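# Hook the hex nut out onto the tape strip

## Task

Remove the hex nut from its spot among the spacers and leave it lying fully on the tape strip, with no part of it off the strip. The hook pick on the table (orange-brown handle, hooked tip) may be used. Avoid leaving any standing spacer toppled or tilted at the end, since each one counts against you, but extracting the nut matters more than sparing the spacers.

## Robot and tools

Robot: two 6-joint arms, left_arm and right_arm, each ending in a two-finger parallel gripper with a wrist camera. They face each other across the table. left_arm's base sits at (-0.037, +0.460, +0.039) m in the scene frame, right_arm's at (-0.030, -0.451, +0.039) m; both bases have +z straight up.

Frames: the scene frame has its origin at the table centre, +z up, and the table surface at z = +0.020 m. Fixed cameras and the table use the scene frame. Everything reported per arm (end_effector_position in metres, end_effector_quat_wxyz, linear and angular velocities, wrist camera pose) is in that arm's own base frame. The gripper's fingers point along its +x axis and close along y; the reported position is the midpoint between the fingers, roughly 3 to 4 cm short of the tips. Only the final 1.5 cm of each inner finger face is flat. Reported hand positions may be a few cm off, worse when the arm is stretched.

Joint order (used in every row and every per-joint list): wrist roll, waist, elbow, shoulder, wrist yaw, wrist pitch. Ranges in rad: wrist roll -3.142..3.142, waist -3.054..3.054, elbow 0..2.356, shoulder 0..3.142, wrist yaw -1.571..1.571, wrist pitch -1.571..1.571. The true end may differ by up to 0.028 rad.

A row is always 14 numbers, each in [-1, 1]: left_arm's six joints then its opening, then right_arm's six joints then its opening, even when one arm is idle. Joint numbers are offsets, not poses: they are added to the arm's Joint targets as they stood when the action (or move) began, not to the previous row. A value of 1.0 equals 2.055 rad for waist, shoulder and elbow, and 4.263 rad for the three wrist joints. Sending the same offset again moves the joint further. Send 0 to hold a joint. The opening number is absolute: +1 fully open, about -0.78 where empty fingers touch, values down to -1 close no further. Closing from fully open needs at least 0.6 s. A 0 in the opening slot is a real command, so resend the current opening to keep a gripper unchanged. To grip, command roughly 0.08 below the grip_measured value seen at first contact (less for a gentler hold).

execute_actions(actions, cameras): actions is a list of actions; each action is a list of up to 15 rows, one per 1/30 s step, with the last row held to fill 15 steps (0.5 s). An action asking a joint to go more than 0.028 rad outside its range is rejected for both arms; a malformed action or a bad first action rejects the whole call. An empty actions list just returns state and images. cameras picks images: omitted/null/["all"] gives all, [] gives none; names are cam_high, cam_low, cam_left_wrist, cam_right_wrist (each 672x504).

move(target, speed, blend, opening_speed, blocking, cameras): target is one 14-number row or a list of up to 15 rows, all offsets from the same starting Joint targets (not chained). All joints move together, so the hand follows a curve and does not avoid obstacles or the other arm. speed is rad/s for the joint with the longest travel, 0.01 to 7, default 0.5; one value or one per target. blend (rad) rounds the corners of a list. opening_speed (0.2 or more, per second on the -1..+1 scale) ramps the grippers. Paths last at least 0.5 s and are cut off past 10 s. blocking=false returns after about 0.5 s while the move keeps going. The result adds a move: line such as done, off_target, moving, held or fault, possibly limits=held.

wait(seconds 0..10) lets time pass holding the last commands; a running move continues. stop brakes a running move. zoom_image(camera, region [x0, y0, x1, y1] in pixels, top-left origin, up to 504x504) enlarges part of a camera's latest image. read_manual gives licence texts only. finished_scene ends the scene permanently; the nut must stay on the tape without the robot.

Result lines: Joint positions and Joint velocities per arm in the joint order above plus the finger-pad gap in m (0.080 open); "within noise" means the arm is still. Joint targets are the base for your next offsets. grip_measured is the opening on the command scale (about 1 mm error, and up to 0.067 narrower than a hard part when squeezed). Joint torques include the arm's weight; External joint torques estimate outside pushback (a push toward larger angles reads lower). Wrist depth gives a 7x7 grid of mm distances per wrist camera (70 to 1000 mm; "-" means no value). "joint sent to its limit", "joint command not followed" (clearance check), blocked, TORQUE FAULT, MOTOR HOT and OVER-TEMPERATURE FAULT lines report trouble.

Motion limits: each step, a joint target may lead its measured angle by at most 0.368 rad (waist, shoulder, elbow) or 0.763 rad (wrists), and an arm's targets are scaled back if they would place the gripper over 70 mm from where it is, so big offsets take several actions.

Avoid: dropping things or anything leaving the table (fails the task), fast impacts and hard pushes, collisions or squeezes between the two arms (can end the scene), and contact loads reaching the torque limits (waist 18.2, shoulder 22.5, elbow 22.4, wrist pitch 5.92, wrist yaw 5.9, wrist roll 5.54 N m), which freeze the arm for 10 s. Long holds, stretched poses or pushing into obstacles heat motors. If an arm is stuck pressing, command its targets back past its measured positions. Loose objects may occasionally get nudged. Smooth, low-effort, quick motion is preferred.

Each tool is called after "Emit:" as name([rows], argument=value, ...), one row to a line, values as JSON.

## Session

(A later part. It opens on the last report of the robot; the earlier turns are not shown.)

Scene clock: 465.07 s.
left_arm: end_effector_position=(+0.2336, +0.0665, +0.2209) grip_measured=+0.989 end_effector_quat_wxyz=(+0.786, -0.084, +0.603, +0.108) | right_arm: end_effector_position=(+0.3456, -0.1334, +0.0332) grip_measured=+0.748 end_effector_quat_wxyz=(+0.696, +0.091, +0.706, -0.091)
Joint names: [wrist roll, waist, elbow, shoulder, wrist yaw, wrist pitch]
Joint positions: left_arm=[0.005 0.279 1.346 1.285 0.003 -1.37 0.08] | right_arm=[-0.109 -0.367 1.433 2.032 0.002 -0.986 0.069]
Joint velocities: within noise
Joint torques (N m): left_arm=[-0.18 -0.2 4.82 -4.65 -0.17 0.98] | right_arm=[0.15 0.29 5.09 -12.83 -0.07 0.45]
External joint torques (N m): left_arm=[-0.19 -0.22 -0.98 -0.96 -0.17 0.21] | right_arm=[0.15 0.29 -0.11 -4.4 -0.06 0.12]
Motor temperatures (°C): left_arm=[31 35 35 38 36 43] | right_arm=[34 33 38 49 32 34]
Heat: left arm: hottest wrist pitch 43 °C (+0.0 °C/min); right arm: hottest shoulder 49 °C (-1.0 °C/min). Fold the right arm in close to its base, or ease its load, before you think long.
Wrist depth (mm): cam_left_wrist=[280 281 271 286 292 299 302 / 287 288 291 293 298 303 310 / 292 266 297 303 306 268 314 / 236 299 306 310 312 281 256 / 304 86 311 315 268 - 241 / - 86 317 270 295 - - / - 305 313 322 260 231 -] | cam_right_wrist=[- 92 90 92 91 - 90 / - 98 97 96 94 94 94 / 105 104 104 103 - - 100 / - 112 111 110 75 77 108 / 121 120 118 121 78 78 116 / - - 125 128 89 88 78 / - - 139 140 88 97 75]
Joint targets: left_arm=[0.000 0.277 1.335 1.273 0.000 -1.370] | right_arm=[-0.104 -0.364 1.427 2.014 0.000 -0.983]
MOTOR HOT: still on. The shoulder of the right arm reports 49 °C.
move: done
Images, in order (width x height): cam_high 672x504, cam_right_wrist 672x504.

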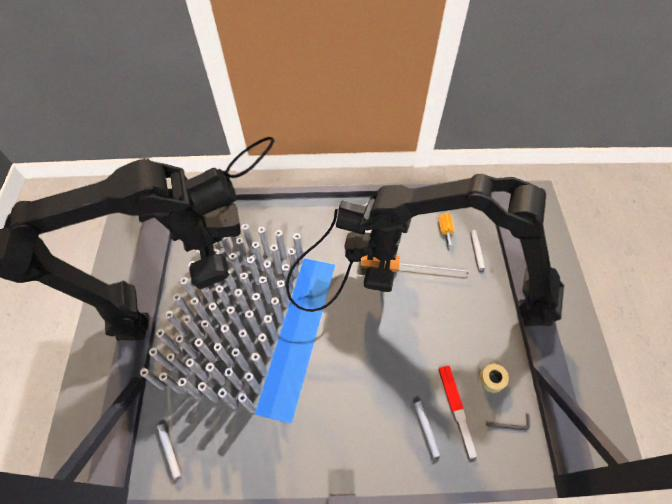

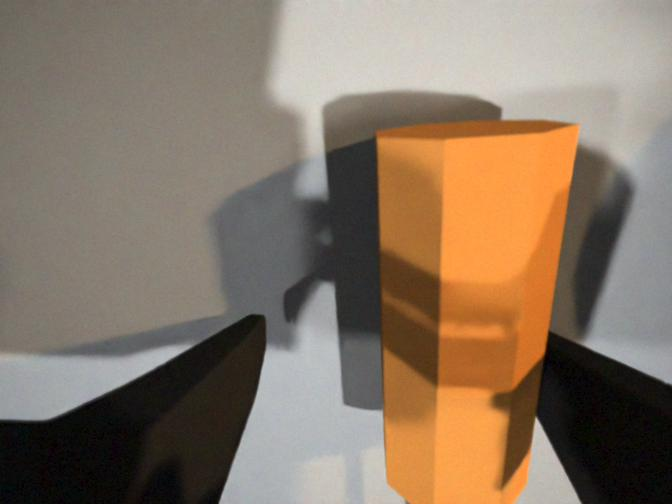

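Emit:
move([
  [0,0,0,0,0,0,0.989, -0.0013,-0.0040,0.0138,-0.0072,0,-0.0103,0.75],
  [0,0,0,0,0,0,0.989, 0.0088,0.0182,0.0107,-0.0092,0,-0.0098,0.75],
], speed=[0.1, 0.06], cameras=["cam_right_wrist"])

Scene clock: 489.77 s.
left_arm: end_effector_position=(+0.2336, +0.0665, +0.2209) grip_measured=+0.989 end_effector_quat_wxyz=(+0.786, -0.084, +0.603, +0.108) | right_arm: end_effector_position=(+0.3469, -0.1194, +0.0426) grip_measured=+0.748 end_effector_quat_wxyz=(+0.694, +0.092, +0.709, -0.091)
Joint names: [wrist roll, waist, elbow, shoulder, wrist yaw, wrist pitch]
Joint positions: left_arm=[0.005 0.279 1.346 1.285 0.003 -1.37 0.08] | right_arm=[-0.072 -0.33 1.443 2.012 0.002 -1.023 0.069]
Joint velocities: within noise
Joint torques (N m): left_arm=[-0.17 -0.15 4.8 -4.65 -0.17 0.98] | right_arm=[0.14 0.51 6.62 -12.66 -0.07 0.17]
External joint torques (N m): left_arm=[-0.17 -0.16 -0.93 -1.01 -0.17 0.22] | right_arm=[0.14 0.49 1.4 -4.38 -0.06 -0.14]
Motor temperatures (°C): left_arm=[31 34 35 38 36 42] | right_arm=[34 33 36 48 32 34]
Heat: left arm: hottest wrist pitch 42 °C (-1.0 °C/min); right arm: hottest shoulder 48 °C (-3.0 °C/min). Fold the right arm in close to its base, or ease its load, before you think long.
Wrist depth (mm): cam_left_wrist=[280 282 271 288 292 300 302 / 287 287 292 293 298 304 309 / 292 267 297 303 304 269 312 / 235 300 307 309 312 281 255 / 303 86 312 315 268 - 241 / - 86 316 270 295 - - / - 307 313 322 259 231 -] | cam_right_wrist=[- 100 99 98 98 97 98 / - 106 106 103 91 101 103 / 114 113 112 110 - 83 109 / 122 123 121 119 82 115 119 / 134 131 128 130 88 101 127 / - - 95 140 97 96 78 / - - 152 156 113 154 75]
Joint targets: left_arm=[0.000 0.277 1.335 1.273 0.000 -1.370] | right_arm=[-0.067 -0.327 1.449 1.995 0.000 -1.025]
MOTOR HOT: still on. The shoulder of the right arm reports 48 °C.
move: done
Images, in order (width x height): cam_right_wrist 672x504.

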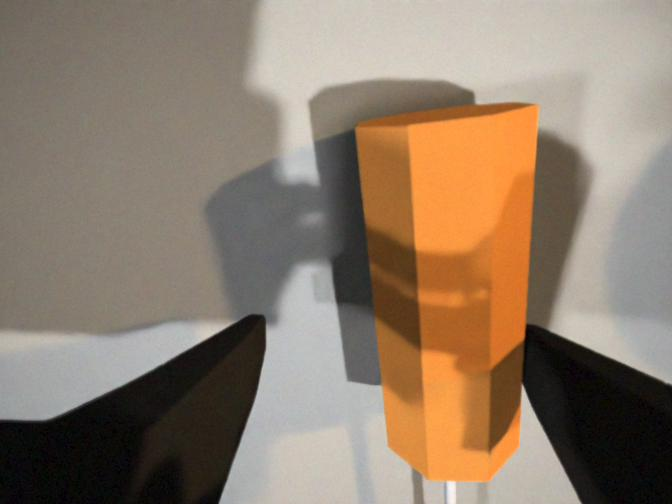

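Emit:
execute_actions(actions=[], cameras=["cam_high", "cam_right_wrist"])

Emit:
zoom_image(camera="cam_high", region=[350, 230, 490, 320])

Scene clock: 492.67 s.
left_arm: end_effector_position=(+0.2336, +0.0665, +0.2209) grip_measured=+0.989 end_effector_quat_wxyz=(+0.786, -0.084, +0.603, +0.108) | right_arm: end_effector_position=(+0.3469, -0.1194, +0.0426) grip_measured=+0.748 end_effector_quat_wxyz=(+0.694, +0.092, +0.709, -0.091)
Joint names: [wrist roll, waist, elbow, shoulder, wrist yaw, wrist pitch]
Joint positions: left_arm=[0.005 0.279 1.346 1.285 0.003 -1.37 0.08] | right_arm=[-0.071 -0.33 1.443 2.012 0.002 -1.023 0.069]
Joint velocities: within noise
Joint torques (N m): left_arm=[-0.18 -0.19 4.81 -4.63 -0.16 0.99] | right_arm=[0.15 0.44 6.61 -12.67 -0.07 0.18]
External joint torques (N m): left_arm=[-0.18 -0.17 -0.99 -0.94 -0.16 0.22] | right_arm=[0.15 0.45 1.45 -4.37 -0.07 -0.11]
Motor temperatures (°C): left_arm=[31 34 35 38 36 42] | right_arm=[34 33 36 49 32 34]
Heat: left arm: hottest wrist pitch 42 °C (-1.0 °C/min); right arm: hottest shoulder 49 °C (-2.0 °C/min). Fold the right arm in close to its base, or ease its load, before you think long.
Wrist depth (mm): cam_left_wrist=[279 281 271 289 293 299 303 / 286 288 292 293 298 303 310 / 293 266 299 304 304 270 313 / 236 299 305 310 312 281 255 / 305 86 311 315 268 - 241 / - 87 317 270 296 - - / - 306 314 322 260 230 -] | cam_right_wrist=[- 100 99 98 98 97 98 / - 106 106 104 92 101 103 / 114 113 - 110 - 83 109 / 122 123 121 119 82 114 119 / 134 131 128 130 88 101 126 / - - 96 140 97 96 78 / - - 152 156 114 154 75]
Joint targets: left_arm=[0.000 0.277 1.335 1.273 0.000 -1.370] | right_arm=[-0.067 -0.327 1.449 1.995 0.000 -1.025]
Tool commands: left_gripper/opening=+0.989 right_gripper/opening=+0.75
MOTOR HOT: still on. The shoulder of the right arm reports 49 °C.
Images, in order (width x height): cam_high 672x504, cam_right_wrist 672x504.

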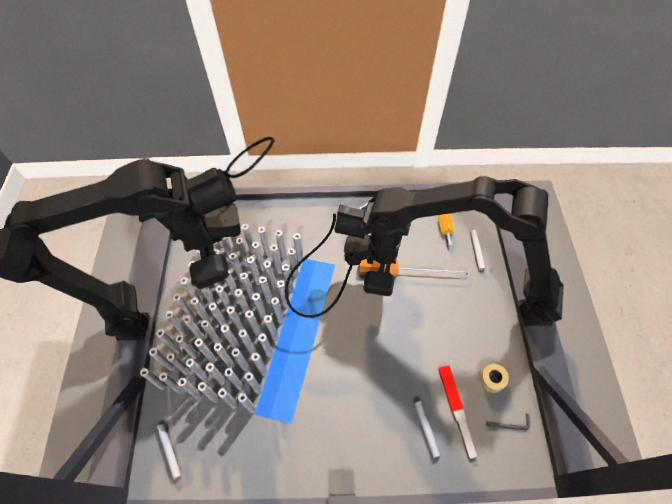

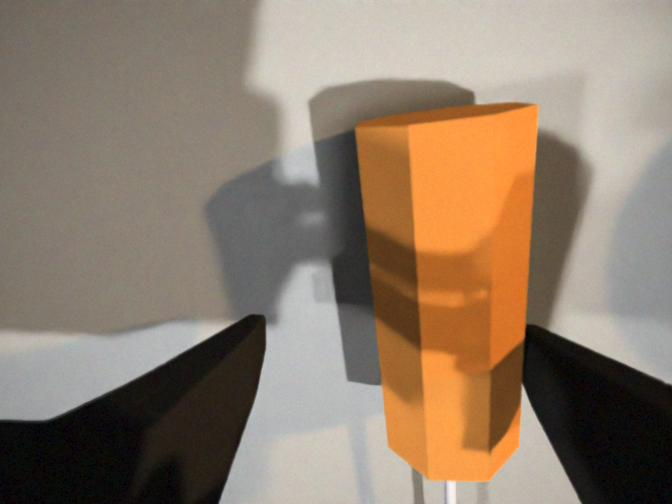

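Scaled by 3.600 from the camera's 672x504 image, which has a finer 960x720 frame.

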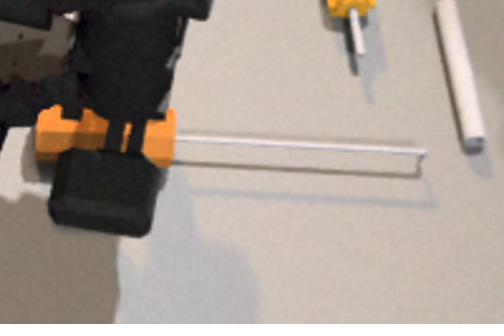

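Emit:
move([
  [0,0,0,0,0,0,0.989, 0,0,0.1053,-0.0230,0,-0.0618,0.75],
  [0,0,0,0,0,0,0.989, 0.0157,-0.0501,-0.0336,-0.2803,0,-0.0779,0.4],
], speed=[0.4, 0.7], blend=0.05, cameras=["cam_high", "cam_right_wrist"])

Emit:
zoom_image(camera="cam_right_wrist", region=[200, 0, 520, 240])

Emit:
zoom_image(camera="cam_right_wrist", region=[260, 260, 460, 420])

Scene clock: 533.47 s.
left_arm: end_effector_position=(+0.2336, +0.0665, +0.2209) grip_measured=+0.989 end_effector_quat_wxyz=(+0.786, -0.084, +0.603, +0.108) | right_arm: end_effector_position=(+0.2433, -0.1107, +0.1997) grip_measured=+0.403 end_effector_quat_wxyz=(+0.749, +0.133, +0.629, -0.161)
Joint names: [wrist roll, waist, elbow, shoulder, wrist yaw, wrist pitch]
Joint positions: left_arm=[0.005 0.279 1.346 1.285 0.003 -1.37 0.08] | right_arm=[-0.005 -0.425 1.386 1.427 0.002 -1.355 0.053]
Joint velocities: within noise
Joint torques (N m): left_arm=[-0.17 -0.19 4.88 -4.65 -0.16 0.97] | right_arm=[0.16 -0.37 5.73 -6.96 -0.07 0.47]
External joint torques (N m): left_arm=[-0.17 -0.2 -0.91 -0.95 -0.16 0.22] | right_arm=[0.16 -0.36 0.1 -2.37 -0.07 -0.14]
Motor temperatures (°C): left_arm=[31 34 35 38 36 42] | right_arm=[34 33 36 54 32 34]
Heat: left arm: hottest wrist pitch 42 °C (-1.0 °C/min); right arm: hottest shoulder 54 °C (+6.1 °C/min). Fold the right arm in close to its base, or ease its load, before you think long.
Wrist depth (mm): cam_left_wrist=[279 282 271 288 292 299 302 / 286 287 291 293 298 305 309 / 292 266 298 303 304 269 313 / 236 298 305 310 314 282 255 / 304 86 311 314 268 - 241 / - 87 317 269 296 - - / - 305 314 322 260 230 -] | cam_right_wrist=[262 262 261 231 258 255 252 / 269 269 268 237 265 265 263 / 279 277 276 276 274 273 272 / 287 287 285 285 283 280 278 / 299 296 291 295 291 289 291 / 300 - - 304 304 87 295 / - - 316 316 313 78 -]
Joint targets: left_arm=[0.000 0.277 1.335 1.273 0.000 -1.370] | right_arm=[0.000 -0.429 1.380 1.419 0.000 -1.357]
MOTOR HOT: still on. The shoulder of the right arm reports 54 °C.
move: done
Images, in order (width x height): cam_high 672x504, cam_right_wrist 672x504.

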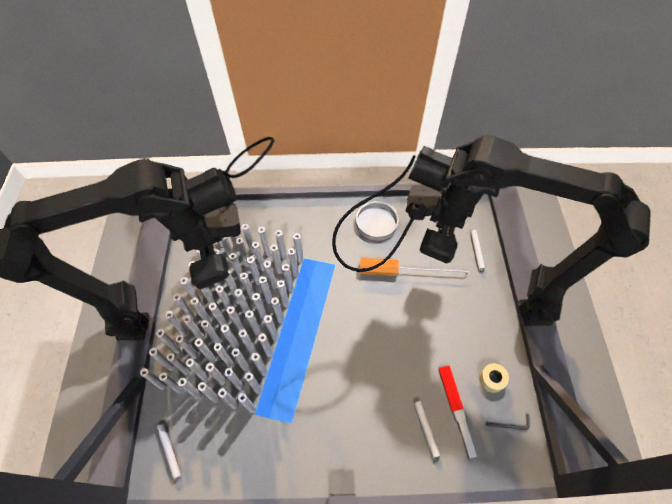

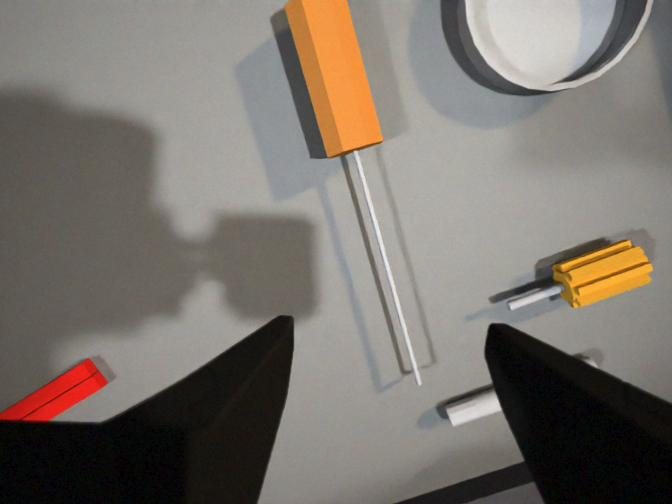

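Scaled by 1.575 from the camera's 672x504 image, which has a finer 960x720 frame.

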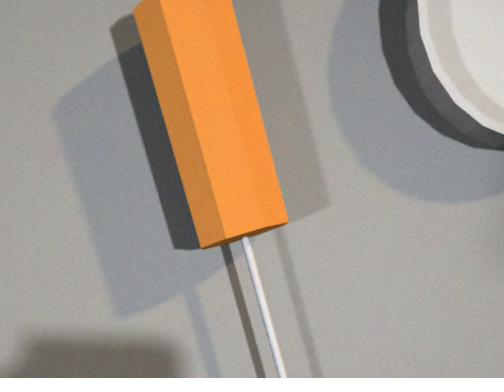

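Scaled by 2.520 from the camera's 672x504 image, which has a finer 960x720 frame.

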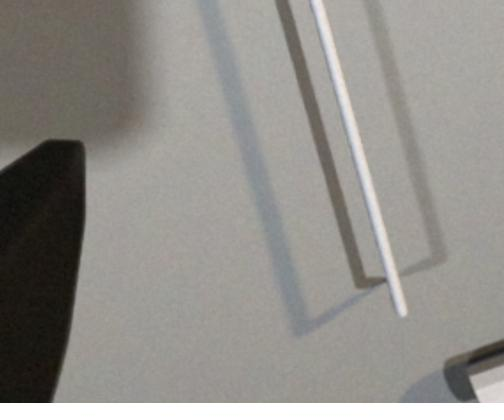

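Emit:
move(target=[0,0,0,0,0,0,0.989, 0,0,0.107,-0.2526,0,0.0368,0.4], speed=0.8, cameras=[])

Scene clock: 539.33 s.
left_arm: end_effector_position=(+0.2336, +0.0665, +0.2209) grip_measured=+0.989 end_effector_quat_wxyz=(+0.786, -0.084, +0.603, +0.108) | right_arm: end_effector_position=(+0.1785, -0.0813, +0.4076) grip_measured=+0.402 end_effector_quat_wxyz=(+0.946, +0.051, +0.246, -0.205)
Joint names: [wrist roll, waist, elbow, shoulder, wrist yaw, wrist pitch]
Joint positions: left_arm=[0.005 0.279 1.346 1.285 0.003 -1.37 0.08] | right_arm=[-0.005 -0.425 1.598 0.901 0.002 -1.205 0.053]
Joint velocities: within noise
Joint torques (N m): left_arm=[-0.18 -0.16 4.85 -4.65 -0.15 0.98] | right_arm=[0.16 -0.4 5.73 -0.58 -0.07 1.98]
External joint torques (N m): left_arm=[-0.18 -0.16 -0.9 -0.98 -0.15 0.23] | right_arm=[0.16 -0.39 1.19 -0.55 -0.07 0.43]
Motor temperatures (°C): left_arm=[31 34 35 38 36 42] | right_arm=[34 33 36 52 32 34]
Heat: left arm: hottest wrist pitch 42 °C (-1.0 °C/min); right arm: hottest shoulder 52 °C (+4.0 °C/min). Fold the right arm in close to its base, or ease its load, before you think long.
Wrist depth (mm): cam_left_wrist=[279 282 271 289 293 298 302 / 286 288 291 293 298 304 310 / 292 267 298 303 305 269 313 / 236 300 306 309 313 282 256 / 303 86 311 315 268 - 241 / - 86 316 270 295 - - / - 307 314 322 259 230 -] | cam_right_wrist=[- 429 - - - - - / - 725 935 - - - - / 684 629 649 755 - - - / 587 580 608 653 671 - - / 555 560 573 565 570 - - / 506 - - 487 499 87 - / - - 427 443 449 78 -]
Joint targets: left_arm=[0.000 0.277 1.335 1.273 0.000 -1.370] | right_arm=[0.000 -0.429 1.600 0.899 0.000 -1.200]
MOTOR HOT: still on. The shoulder of the right arm reports 52 °C.
move: done
No camera images: "cameras" was empty.

Emit:
move(target=[0,0,0,0,0,0,0.989, -0.0509,0.0301,0.0607,0.5577,0,-0.0118,0.4], speed=0.7, cameras=["cam_right_wrist"])

Scene clock: 608.97 s.
left_arm: end_effector_position=(+0.2336, +0.0665, +0.2209) grip_measured=+0.989 end_effector_quat_wxyz=(+0.786, -0.084, +0.603, +0.108) | right_arm: end_effector_position=(+0.3632, -0.1417, +0.0974) grip_measured=+0.402 end_effector_quat_wxyz=(+0.702, +0.056, +0.708, -0.056)
Joint names: [wrist roll, waist, elbow, shoulder, wrist yaw, wrist pitch]
Joint positions: left_arm=[0.005 0.279 1.346 1.285 0.003 -1.37 0.08] | right_arm=[-0.213 -0.371 1.714 2.045 0.002 -1.248 0.053]
Joint velocities: within noise
Joint torques (N m): left_arm=[-0.17 -0.2 4.79 -4.6 -0.16 0.98] | right_arm=[-0.1 0.23 7.6 -11.04 -0.08 0.14]
External joint torques (N m): left_arm=[-0.17 -0.19 -0.96 -0.98 -0.16 0.21] | right_arm=[-0.1 0.23 2.16 -2.27 -0.07 -0.18]
Motor temperatures (°C): left_arm=[31 34 35 39 36 42] | right_arm=[33 33 36 39 32 39]
Heat: left arm: hottest wrist pitch 42 °C (+0.0 °C/min); right arm: hottest shoulder 39 °C (-9.0 °C/min).
Wrist depth (mm): cam_left_wrist=[280 283 271 289 293 298 302 / 286 287 292 293 297 303 309 / 293 267 298 303 304 269 312 / 236 300 305 310 313 282 255 / 303 86 313 315 268 - 241 / - 87 316 270 296 - - / - 305 313 322 259 230 -] | cam_right_wrist=[149 149 148 147 146 145 144 / 159 158 157 156 154 153 152 / 170 169 167 162 162 163 159 / 181 181 177 145 174 173 170 / 196 194 188 157 186 185 180 / 209 - - 207 204 87 173 / - - 222 224 222 78 -]
Joint targets: left_arm=[0.000 0.277 1.335 1.273 0.000 -1.370] | right_arm=[-0.217 -0.368 1.724 2.046 0.000 -1.250]
MOTOR HOT: cleared for the motors of the right arm.
move: done
Images, in order (width x height): cam_right_wrist 672x504.

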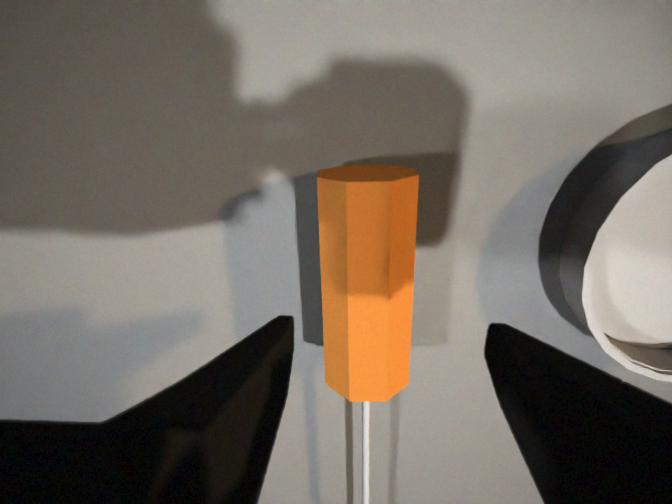

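Emit:
move(target=[0,0,0,0,0,0,0.989, 0.0016,0.0039,-0.0880,0.0231,0,0.0539,0.4], speed=0.3, cameras=["cam_right_wrist"])

Scene clock: 614.97 s.
left_arm: end_effector_position=(+0.2336, +0.0665, +0.2209) grip_measured=+0.989 end_effector_quat_wxyz=(+0.786, -0.084, +0.603, +0.108) | right_arm: end_effector_position=(+0.3676, -0.1401, +0.0408) grip_measured=+0.402 end_effector_quat_wxyz=(+0.708, +0.051, +0.702, -0.055)
Joint names: [wrist roll, waist, elbow, shoulder, wrist yaw, wrist pitch]
Joint positions: left_arm=[0.005 0.279 1.346 1.285 0.003 -1.37 0.08] | right_arm=[-0.213 -0.363 1.549 2.087 0.002 -1.024 0.053]
Joint velocities: within noise
Joint torques (N m): left_arm=[-0.18 -0.21 4.82 -4.67 -0.17 0.99] | right_arm=[0.11 0.45 5.2 -10.64 -0.08 0.58]
External joint torques (N m): left_arm=[-0.18 -0.2 -0.95 -1.02 -0.17 0.23] | right_arm=[0.11 0.46 -0.1 -1.73 -0.06 0.24]
Motor temperatures (°C): left_arm=[31 34 35 39 36 42] | right_arm=[33 33 37 41 32 38]
Heat: left arm: hottest wrist pitch 42 °C (+0.0 °C/min); right arm: hottest shoulder 41 °C (-5.0 °C/min).
Wrist depth (mm): cam_left_wrist=[279 281 271 287 292 298 303 / 287 287 291 293 298 304 308 / 292 267 299 303 304 269 313 / 235 299 306 309 314 281 255 / 305 86 313 315 268 - 241 / - 86 317 269 295 - - / - 306 315 323 259 230 -] | cam_right_wrist=[- 99 98 98 97 96 96 / - 105 104 103 102 102 102 / 113 111 112 110 109 107 107 / 118 119 118 97 86 116 116 / 129 128 125 87 89 122 123 / - - - 96 92 87 124 / - - 145 102 143 83 -]
Joint targets: left_arm=[0.000 0.277 1.335 1.273 0.000 -1.370] | right_arm=[-0.210 -0.360 1.544 2.093 0.000 -1.020]
move: done
Images, in order (width x height): cam_right_wrist 672x504.

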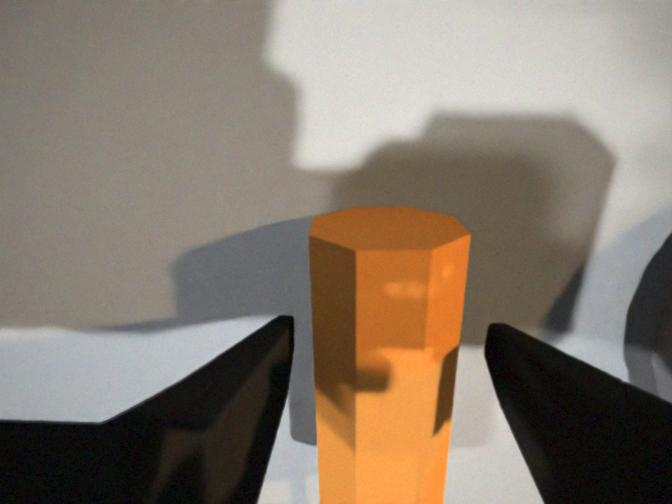

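Emit:
move(target=[0,0,0,0,0,0,0.989, 0,0,0,0,0,0,-0.12], speed=0.3, opening_speed=0.6, cameras=["cam_right_wrist"])

Scene clock: 620.03 s.
left_arm: end_effector_position=(+0.2336, +0.0665, +0.2209) grip_measured=+0.989 end_effector_quat_wxyz=(+0.786, -0.084, +0.603, +0.108) | right_arm: end_effector_position=(+0.3678, -0.1398, +0.0408) grip_measured=-0.019 end_effector_quat_wxyz=(+0.708, +0.051, +0.702, -0.054)
Joint names: [wrist roll, waist, elbow, shoulder, wrist yaw, wrist pitch]
Joint positions: left_arm=[0.005 0.279 1.346 1.285 0.003 -1.37 0.08] | right_arm=[-0.213 -0.363 1.549 2.087 0.002 -1.023 0.034]
Joint velocities: within noise
Joint torques (N m): left_arm=[-0.15 -0.2 4.82 -4.6 -0.17 0.98] | right_arm=[0.11 0.33 5.32 -10.43 -0.07 0.52]
External joint torques (N m): left_arm=[-0.15 -0.17 -0.94 -0.99 -0.18 0.2] | right_arm=[0.11 0.33 -0.03 -1.51 -0.06 0.14]
Motor temperatures (°C): left_arm=[31 34 35 39 36 42] | right_arm=[33 33 36 41 32 38]
Heat: left arm: hottest wrist pitch 42 °C (+0.0 °C/min); right arm: hottest shoulder 41 °C (-4.1 °C/min).
Wrist depth (mm): cam_left_wrist=[279 282 271 287 293 298 303 / 286 287 292 293 298 304 310 / 293 266 298 303 304 269 313 / 235 299 306 310 313 281 255 / 304 86 312 315 268 - 241 / - 87 316 270 296 - - / - 306 312 322 260 230 -] | cam_right_wrist=[- 99 99 98 98 97 97 / - 106 105 103 102 103 102 / 113 112 113 110 110 108 108 / 118 120 118 98 88 116 117 / 129 128 127 90 87 123 124 / 139 136 - 94 91 87 131 / - - - 100 104 72 -]
Joint targets: left_arm=[0.000 0.277 1.335 1.273 0.000 -1.370] | right_arm=[-0.210 -0.360 1.544 2.093 0.000 -1.021]
move: done
Images, in order (width x height): cam_right_wrist 672x504.

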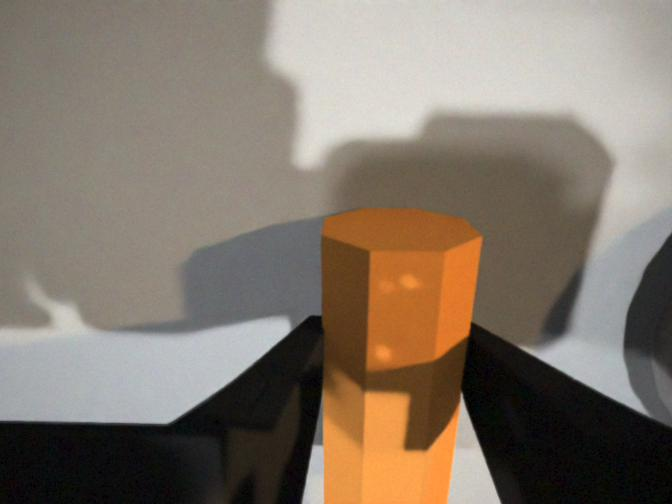

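Emit:
move([
  [0,0,0,0,0,0,0.989, 0,0,0.1239,-0.0251,0,-0.0720,-0.12],
  [0,0,0,0,0,0,0.989, 0.7169,-0.0535,-0.1022,-0.1674,-0.1304,-0.0690,-0.12],
], speed=[0.3, 0.8])

Scene clock: 638.03 s.
left_arm: end_effector_position=(+0.2336, +0.0665, +0.2209) grip_measured=+0.989 end_effector_quat_wxyz=(+0.786, -0.084, +0.603, +0.108) | right_arm: end_effector_position=(+0.2901, -0.0577, +0.1224) grip_measured=-0.018 end_effector_quat_wxyz=(-0.272, +0.691, +0.127, -0.658)
Joint names: [wrist roll, waist, elbow, shoulder, wrist yaw, wrist pitch]
Joint positions: left_arm=[0.005 0.279 1.346 1.285 0.003 -1.37 0.08] | right_arm=[2.842 -0.466 1.338 1.766 -0.55 -1.317 0.034]
Joint velocities: within noise
Joint torques (N m): left_arm=[-0.17 -0.21 4.81 -4.73 -0.16 0.98] | right_arm=[0.14 -0.38 5.22 -10.27 -0.44 0.1]
External joint torques (N m): left_arm=[-0.17 -0.21 -0.98 -1.05 -0.15 0.21] | right_arm=[0.11 -0.38 0.21 -3.84 -0.14 0.13]
Motor temperatures (°C): left_arm=[31 34 35 39 36 42] | right_arm=[33 33 36 43 32 37]
Heat: left arm: hottest wrist pitch 42 °C (+0.0 °C/min); right arm: hottest shoulder 43 °C (+1.0 °C/min).
Wrist depth (mm): cam_left_wrist=[279 281 271 289 292 298 302 / 286 288 292 294 298 304 310 / 292 266 298 304 305 269 313 / 236 299 305 310 313 281 256 / 304 86 312 316 268 - 241 / - 87 317 270 296 - - / - 306 315 322 259 231 -] | cam_right_wrist=[139 150 167 190 220 254 318 / 145 157 177 199 233 279 348 / 149 162 183 211 248 302 382 / 156 168 192 87 87 327 408 / 161 177 197 90 87 357 - / 167 179 - 94 92 87 - / - - - 99 103 72 -]
Joint targets: left_arm=[0.000 0.277 1.335 1.273 0.000 -1.370] | right_arm=[2.846 -0.470 1.333 1.749 -0.556 -1.315]
move: done

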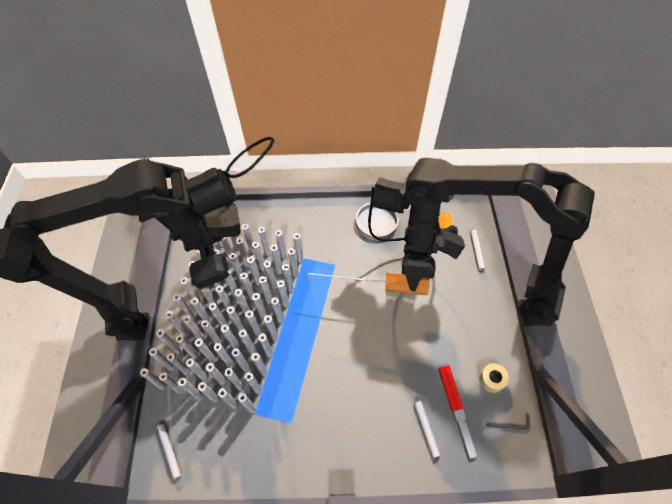

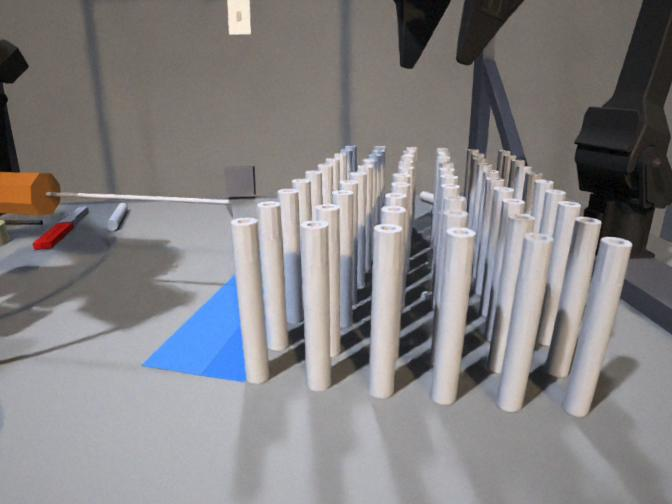

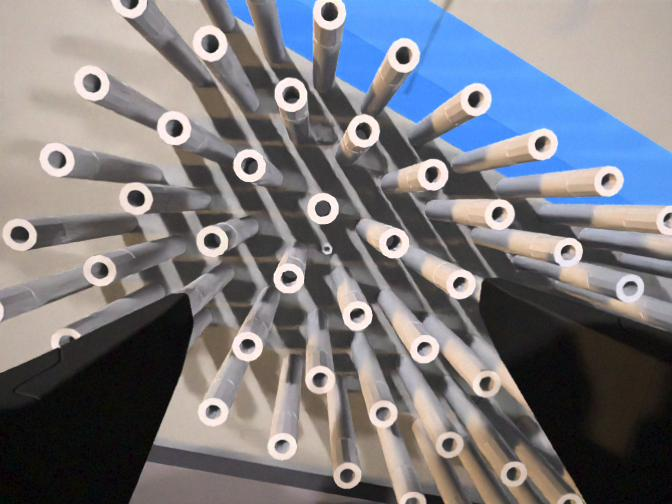

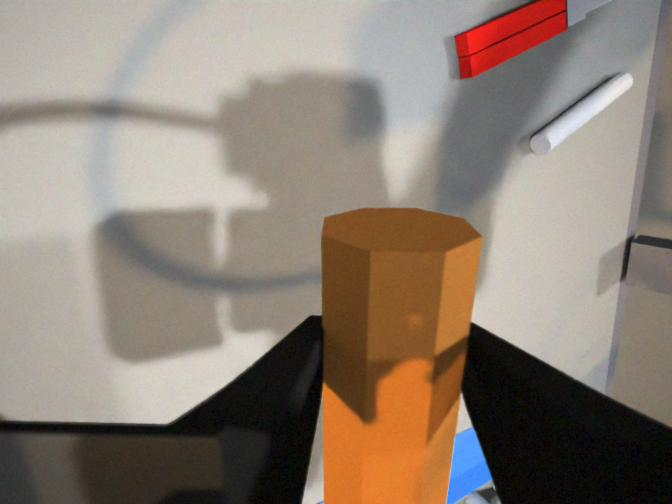

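Emit:
zoom_image(camera="cam_low", region=[160, 160, 280, 250])

Emit:
zoom_image(camera="cam_high", region=[280, 240, 450, 330])

Scaled by 4.200 from the camera's 672x504 image, which has a finer 960x720 frame.

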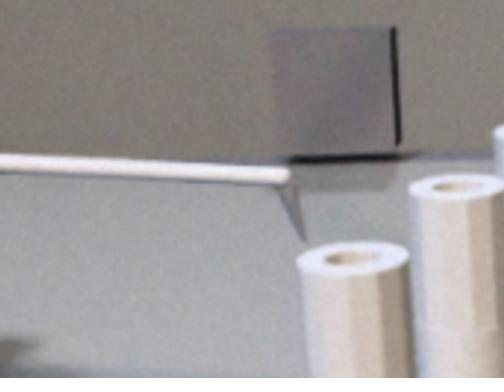

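Scaled by 2.965 from the camera's 672x504 image, which has a finer 960x720 frame.

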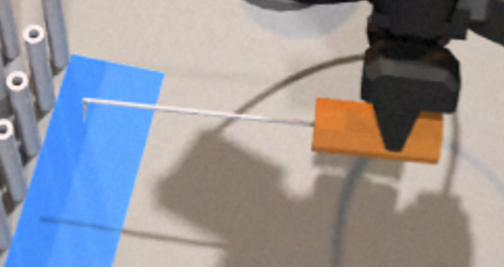

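Emit:
move(target=[0,0,0,0,0,0,0.989, -0.6676,0.1314,0.1294,0.0399,0.1304,-0.0056,-0.12], speed=1.1, cameras=["cam_high"])

Scene clock: 714.70 s.
left_arm: end_effector_position=(+0.2336, +0.0665, +0.2209) grip_measured=+0.989 end_effector_quat_wxyz=(+0.786, -0.084, +0.603, +0.108) | right_arm: end_effector_position=(+0.3310, -0.0677, +0.1410) grip_measured=-0.019 end_effector_quat_wxyz=(+0.702, +0.074, +0.705, -0.072)
Joint names: [wrist roll, waist, elbow, shoulder, wrist yaw, wrist pitch]
Joint positions: left_arm=[0.005 0.279 1.346 1.285 0.003 -1.37 0.08] | right_arm=[0.004 -0.203 1.586 1.825 -0.002 -1.335 0.034]
Joint velocities: within noise
Joint torques (N m): left_arm=[-0.16 -0.2 4.77 -4.66 -0.15 0.98] | right_arm=[-0.06 0.38 7.96 -8.5 0.08 0.11]
External joint torques (N m): left_arm=[-0.16 -0.19 -0.95 -1.01 -0.15 0.24] | right_arm=[-0.06 0.33 2.54 -1.3 0.09 -0.23]
Motor temperatures (°C): left_arm=[31 33 35 39 35 41] | right_arm=[33 32 36 48 32 34]
Heat: left arm: hottest wrist pitch 41 °C (-1.0 °C/min); right arm: hottest shoulder 48 °C (+3.0 °C/min).
Wrist depth (mm): cam_left_wrist=[280 281 271 288 294 298 303 / 286 287 291 293 298 304 310 / 292 267 298 303 305 270 314 / 236 299 305 310 313 281 255 / 303 86 312 315 268 - 241 / - 87 316 269 295 - - / - 306 314 323 260 230 -] | cam_right_wrist=[190 189 188 187 185 184 183 / 203 201 199 198 197 195 194 / 215 214 212 210 207 208 207 / 230 228 227 88 87 222 221 / 246 245 240 89 87 235 236 / 263 259 - 94 91 87 251 / - - - 99 103 72 -]
Joint targets: left_arm=[0.000 0.277 1.335 1.273 0.000 -1.370] | right_arm=[0.000 -0.199 1.599 1.831 0.000 -1.338]
move: done
Images, in order (width x height): cam_high 672x504.

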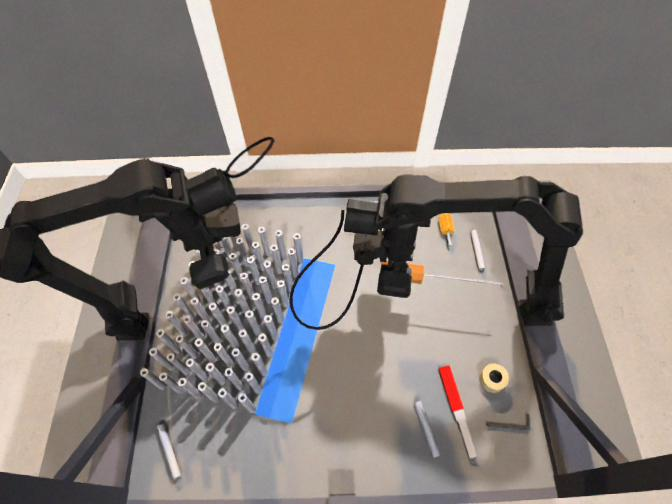

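Emit:
move(target=[0,0,0,0,0,0,0.989, -0.6495,0.1830,-0.3752,-0.2526,0.0342,0.1426,-0.12], speed=1.1)

Scene clock: 720.37 s.
left_arm: end_effector_position=(+0.2336, +0.0665, +0.2209) grip_measured=+0.989 end_effector_quat_wxyz=(+0.786, -0.084, +0.603, +0.108) | right_arm: end_effector_position=(+0.2725, +0.0259, +0.0926) grip_measured=-0.019 end_effector_quat_wxyz=(-0.065, +0.820, -0.095, -0.561)
Joint names: [wrist roll, waist, elbow, shoulder, wrist yaw, wrist pitch]
Joint positions: left_arm=[0.005 0.279 1.346 1.285 0.003 -1.37 0.08] | right_arm=[-2.764 0.173 0.833 1.325 0.142 -0.735 0.034]
Joint velocities: within noise
Joint torques (N m): left_arm=[-0.17 -0.22 4.83 -4.63 -0.16 0.98] | right_arm=[-0.16 0.44 6.02 -6.76 0.21 1.08]
External joint torques (N m): left_arm=[-0.17 -0.21 -0.92 -0.97 -0.17 0.23] | right_arm=[-0.16 0.42 0.3 -2.8 0.15 0.32]
Motor temperatures (°C): left_arm=[31 33 35 39 35 41] | right_arm=[33 32 36 47 32 34]
Heat: left arm: hottest wrist pitch 41 °C (-1.0 °C/min); right arm: hottest shoulder 47 °C (+1.0 °C/min).
Wrist depth (mm): cam_left_wrist=[280 282 271 288 293 298 303 / 286 288 292 293 298 304 309 / 292 267 298 303 305 270 313 / 236 299 305 310 313 283 255 / 303 86 311 315 268 - 241 / - 87 317 270 296 - - / - 306 314 322 260 230 -] | cam_right_wrist=[133 132 129 128 127 124 126 / 146 142 143 142 141 140 139 / 164 163 162 160 158 157 156 / 189 187 185 87 88 180 178 / 221 219 209 90 87 203 207 / 267 255 - 94 91 87 238 / - - - 99 102 72 -]
Joint targets: left_arm=[0.000 0.277 1.335 1.273 0.000 -1.370] | right_arm=[-2.769 0.177 0.828 1.312 0.146 -0.731]
move: done

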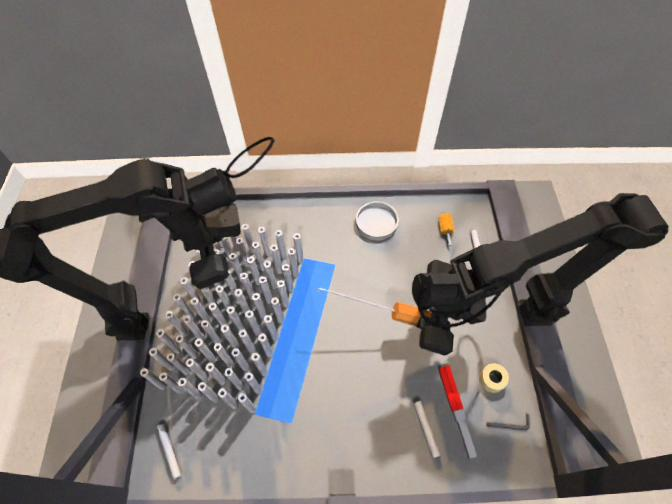

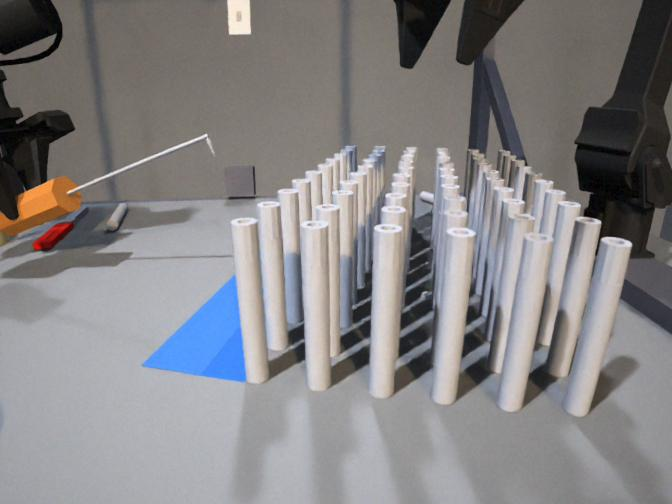

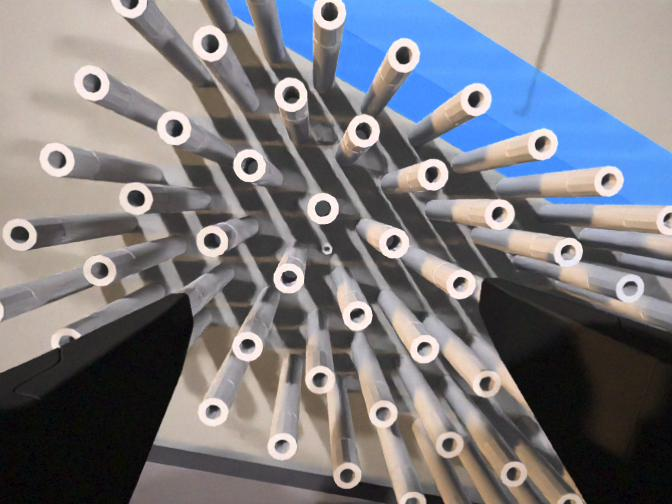

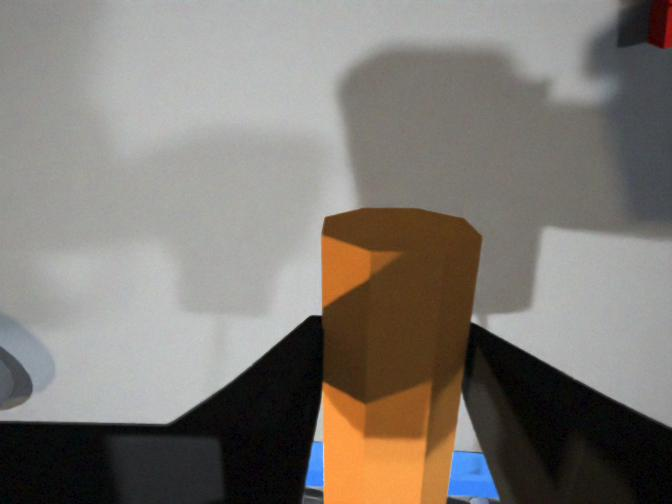

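Emit:
move(target=[0,0,0,0,0,0,0.989, -0.0202,-0.0445,0.1800,0.1659,-0.0077,-0.0042,-0.12], speed=0.5, cameras=["cam_high", "cam_low", "cam_left_wrist"])

Scene clock: 726.40 s.
left_arm: end_effector_position=(+0.2336, +0.0665, +0.2209) grip_measured=+0.989 end_effector_quat_wxyz=(+0.786, -0.084, +0.603, +0.108) | right_arm: end_effector_position=(+0.3626, +0.0148, +0.1071) grip_measured=-0.019 end_effector_quat_wxyz=(-0.062, +0.821, -0.093, -0.559)
Joint names: [wrist roll, waist, elbow, shoulder, wrist yaw, wrist pitch]
Joint positions: left_arm=[0.005 0.279 1.346 1.285 0.003 -1.37 0.08] | right_arm=[-2.85 0.088 1.183 1.648 0.115 -0.747 0.034]
Joint velocities: within noise
Joint torques (N m): left_arm=[-0.17 -0.21 4.8 -4.66 -0.17 0.98] | right_arm=[-0.14 -0.34 8.52 -7.51 0.01 0.69]
External joint torques (N m): left_arm=[-0.17 -0.23 -0.96 -0.98 -0.17 0.23] | right_arm=[-0.14 -0.34 2.73 -1.14 -0.05 -0.08]
Motor temperatures (°C): left_arm=[31 33 35 39 35 41] | right_arm=[33 32 36 46 32 35]
Heat: left arm: hottest wrist pitch 41 °C (-1.0 °C/min); right arm: hottest shoulder 46 °C (+0.0 °C/min).
Wrist depth (mm): cam_left_wrist=[280 282 271 288 293 298 302 / 286 286 291 293 298 304 309 / 292 266 298 304 305 269 313 / 235 300 305 310 312 281 255 / 304 86 312 315 268 - 241 / - 86 316 271 295 - - / - 306 314 322 259 230 -] | cam_right_wrist=[142 141 140 138 137 137 136 / 158 157 156 154 153 152 151 / 178 176 175 169 171 170 169 / 205 203 201 87 88 195 192 / 241 239 229 90 87 218 223 / 291 267 - 94 91 87 257 / - - - 99 103 72 -]
Joint targets: left_arm=[0.000 0.277 1.335 1.273 0.000 -1.370] | right_arm=[-2.855 0.085 1.198 1.653 0.113 -0.748]
move: done
Images, in order (width x height): cam_high 672x504, cam_low 672x504, cam_left_wrist 672x504.

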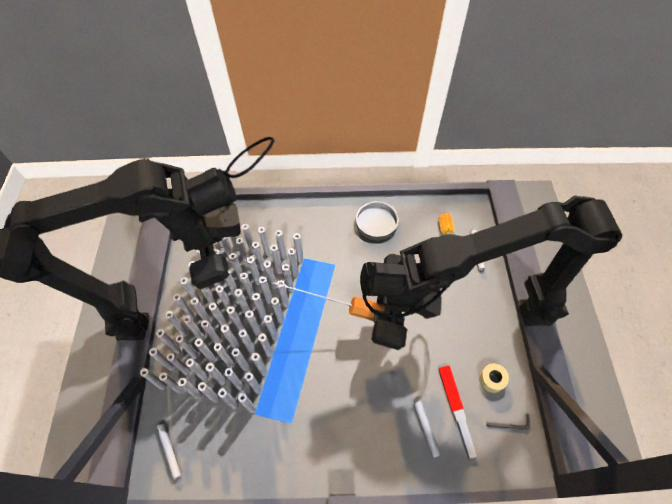

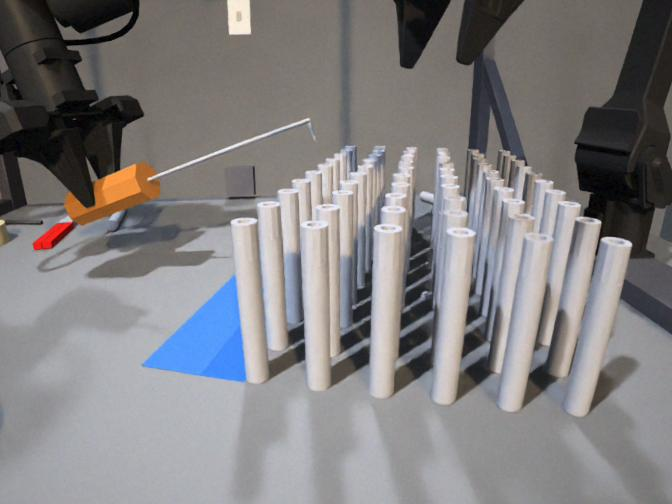

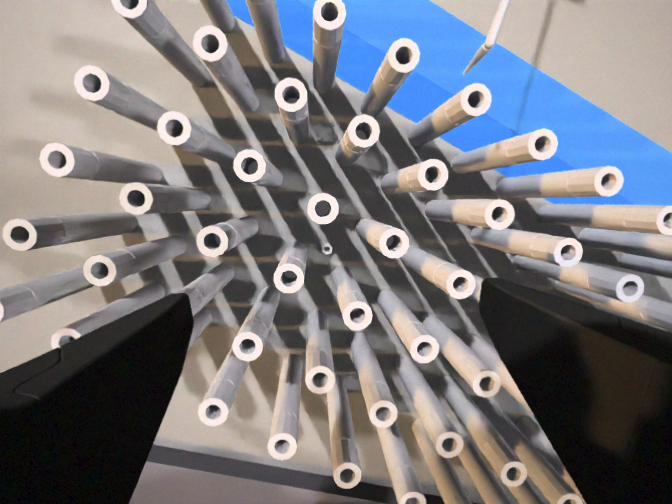

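Emit:
move(target=[0,0,0,0,0,0,0.989, -0.0202,-0.0443,0.1800,0.1664,-0.0077,-0.0047,-0.12], speed=0.4, cameras=["cam_high", "cam_low", "cam_left_wrist"])

Scene clock: 733.40 s.
left_arm: end_effector_position=(+0.2336, +0.0665, +0.2209) grip_measured=+0.989 end_effector_quat_wxyz=(+0.786, -0.084, +0.603, +0.108) | right_arm: end_effector_position=(+0.4529, -0.0141, +0.0924) grip_measured=-0.019 end_effector_quat_wxyz=(-0.062, +0.822, -0.093, -0.559)
Joint names: [wrist roll, waist, elbow, shoulder, wrist yaw, wrist pitch]
Joint positions: left_arm=[0.005 0.279 1.346 1.285 0.003 -1.37 0.08] | right_arm=[-2.936 -0.004 1.554 1.99 0.082 -0.767 0.034]
Joint velocities: within noise
Joint torques (N m): left_arm=[-0.17 -0.22 4.81 -4.68 -0.15 0.99] | right_arm=[-0.13 -0.25 8.49 -10.48 -0.02 0.71]
External joint torques (N m): left_arm=[-0.17 -0.21 -0.92 -1.06 -0.16 0.24] | right_arm=[-0.12 -0.25 2.57 -1.6 -0.06 -0.11]
Motor temperatures (°C): left_arm=[31 33 35 39 35 41] | right_arm=[33 32 37 45 32 35]
Heat: left arm: hottest wrist pitch 41 °C (-1.0 °C/min); right arm: hottest shoulder 45 °C (-2.0 °C/min).
Wrist depth (mm): cam_left_wrist=[280 281 271 288 292 298 303 / 286 287 291 294 279 303 310 / 292 267 298 302 305 270 313 / 236 299 306 309 313 281 255 / 304 86 312 315 269 - 242 / - 87 316 270 296 - - / - 306 313 323 259 230 -] | cam_right_wrist=[128 124 124 122 124 119 123 / 142 136 137 136 135 132 133 / 157 157 155 154 152 150 149 / 181 178 177 87 87 172 169 / 212 209 200 89 87 193 196 / 254 220 - 94 91 87 225 / - - - 99 102 72 -]
Joint targets: left_arm=[0.001 0.277 1.335 1.273 0.000 -1.370] | right_arm=[-2.941 -0.006 1.568 1.995 0.080 -0.768]
move: done
Images, in order (width x height): cam_high 672x504, cam_low 672x504, cam_left_wrist 672x504.

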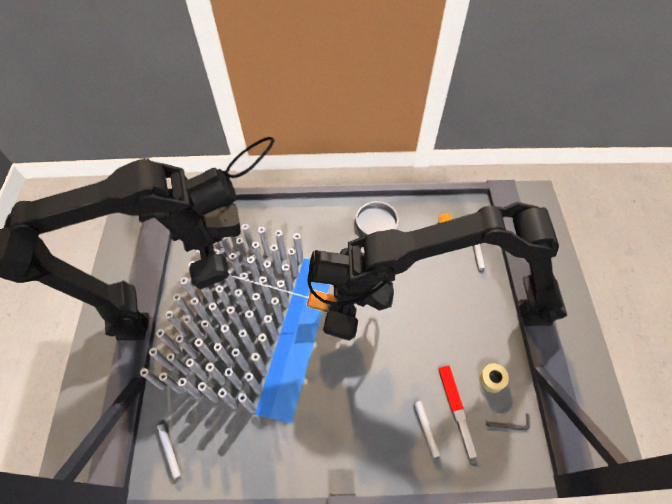

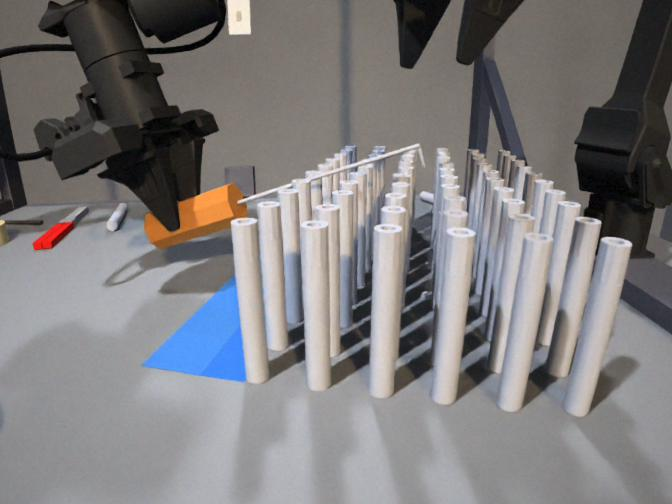

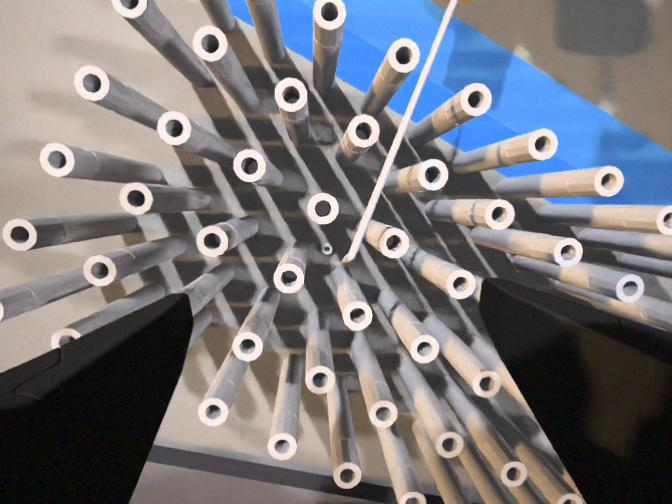

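Emit:
zoom_image(camera="cam_high", region=[200, 250, 340, 340])

Emit:
zoom_image(camera="cam_left_wrist", region=[290, 0, 490, 300])

Emit:
zoom_image(camera="cam_low", region=[360, 120, 500, 320])

Scaled by 3.600 from the camera's 672x504 image, which has a finer 960x720 frame.

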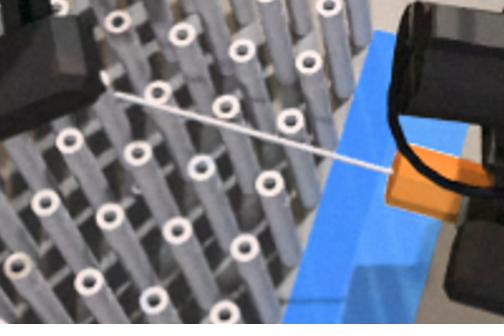

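Scaled by 1.680 from the camera's 672x504 image, which has a finer 960x720 frame.

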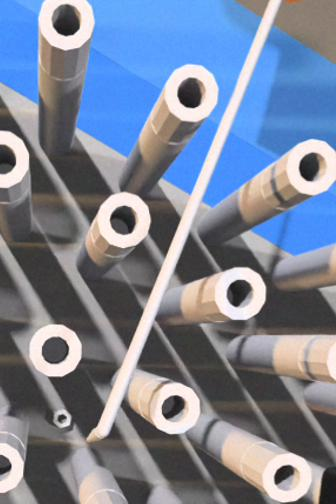

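Scaled by 2.520 from the camera's 672x504 image, which has a finer 960x720 frame.

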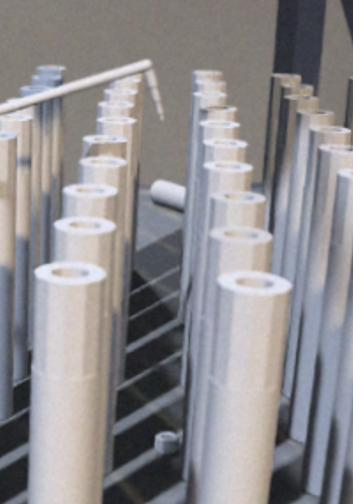

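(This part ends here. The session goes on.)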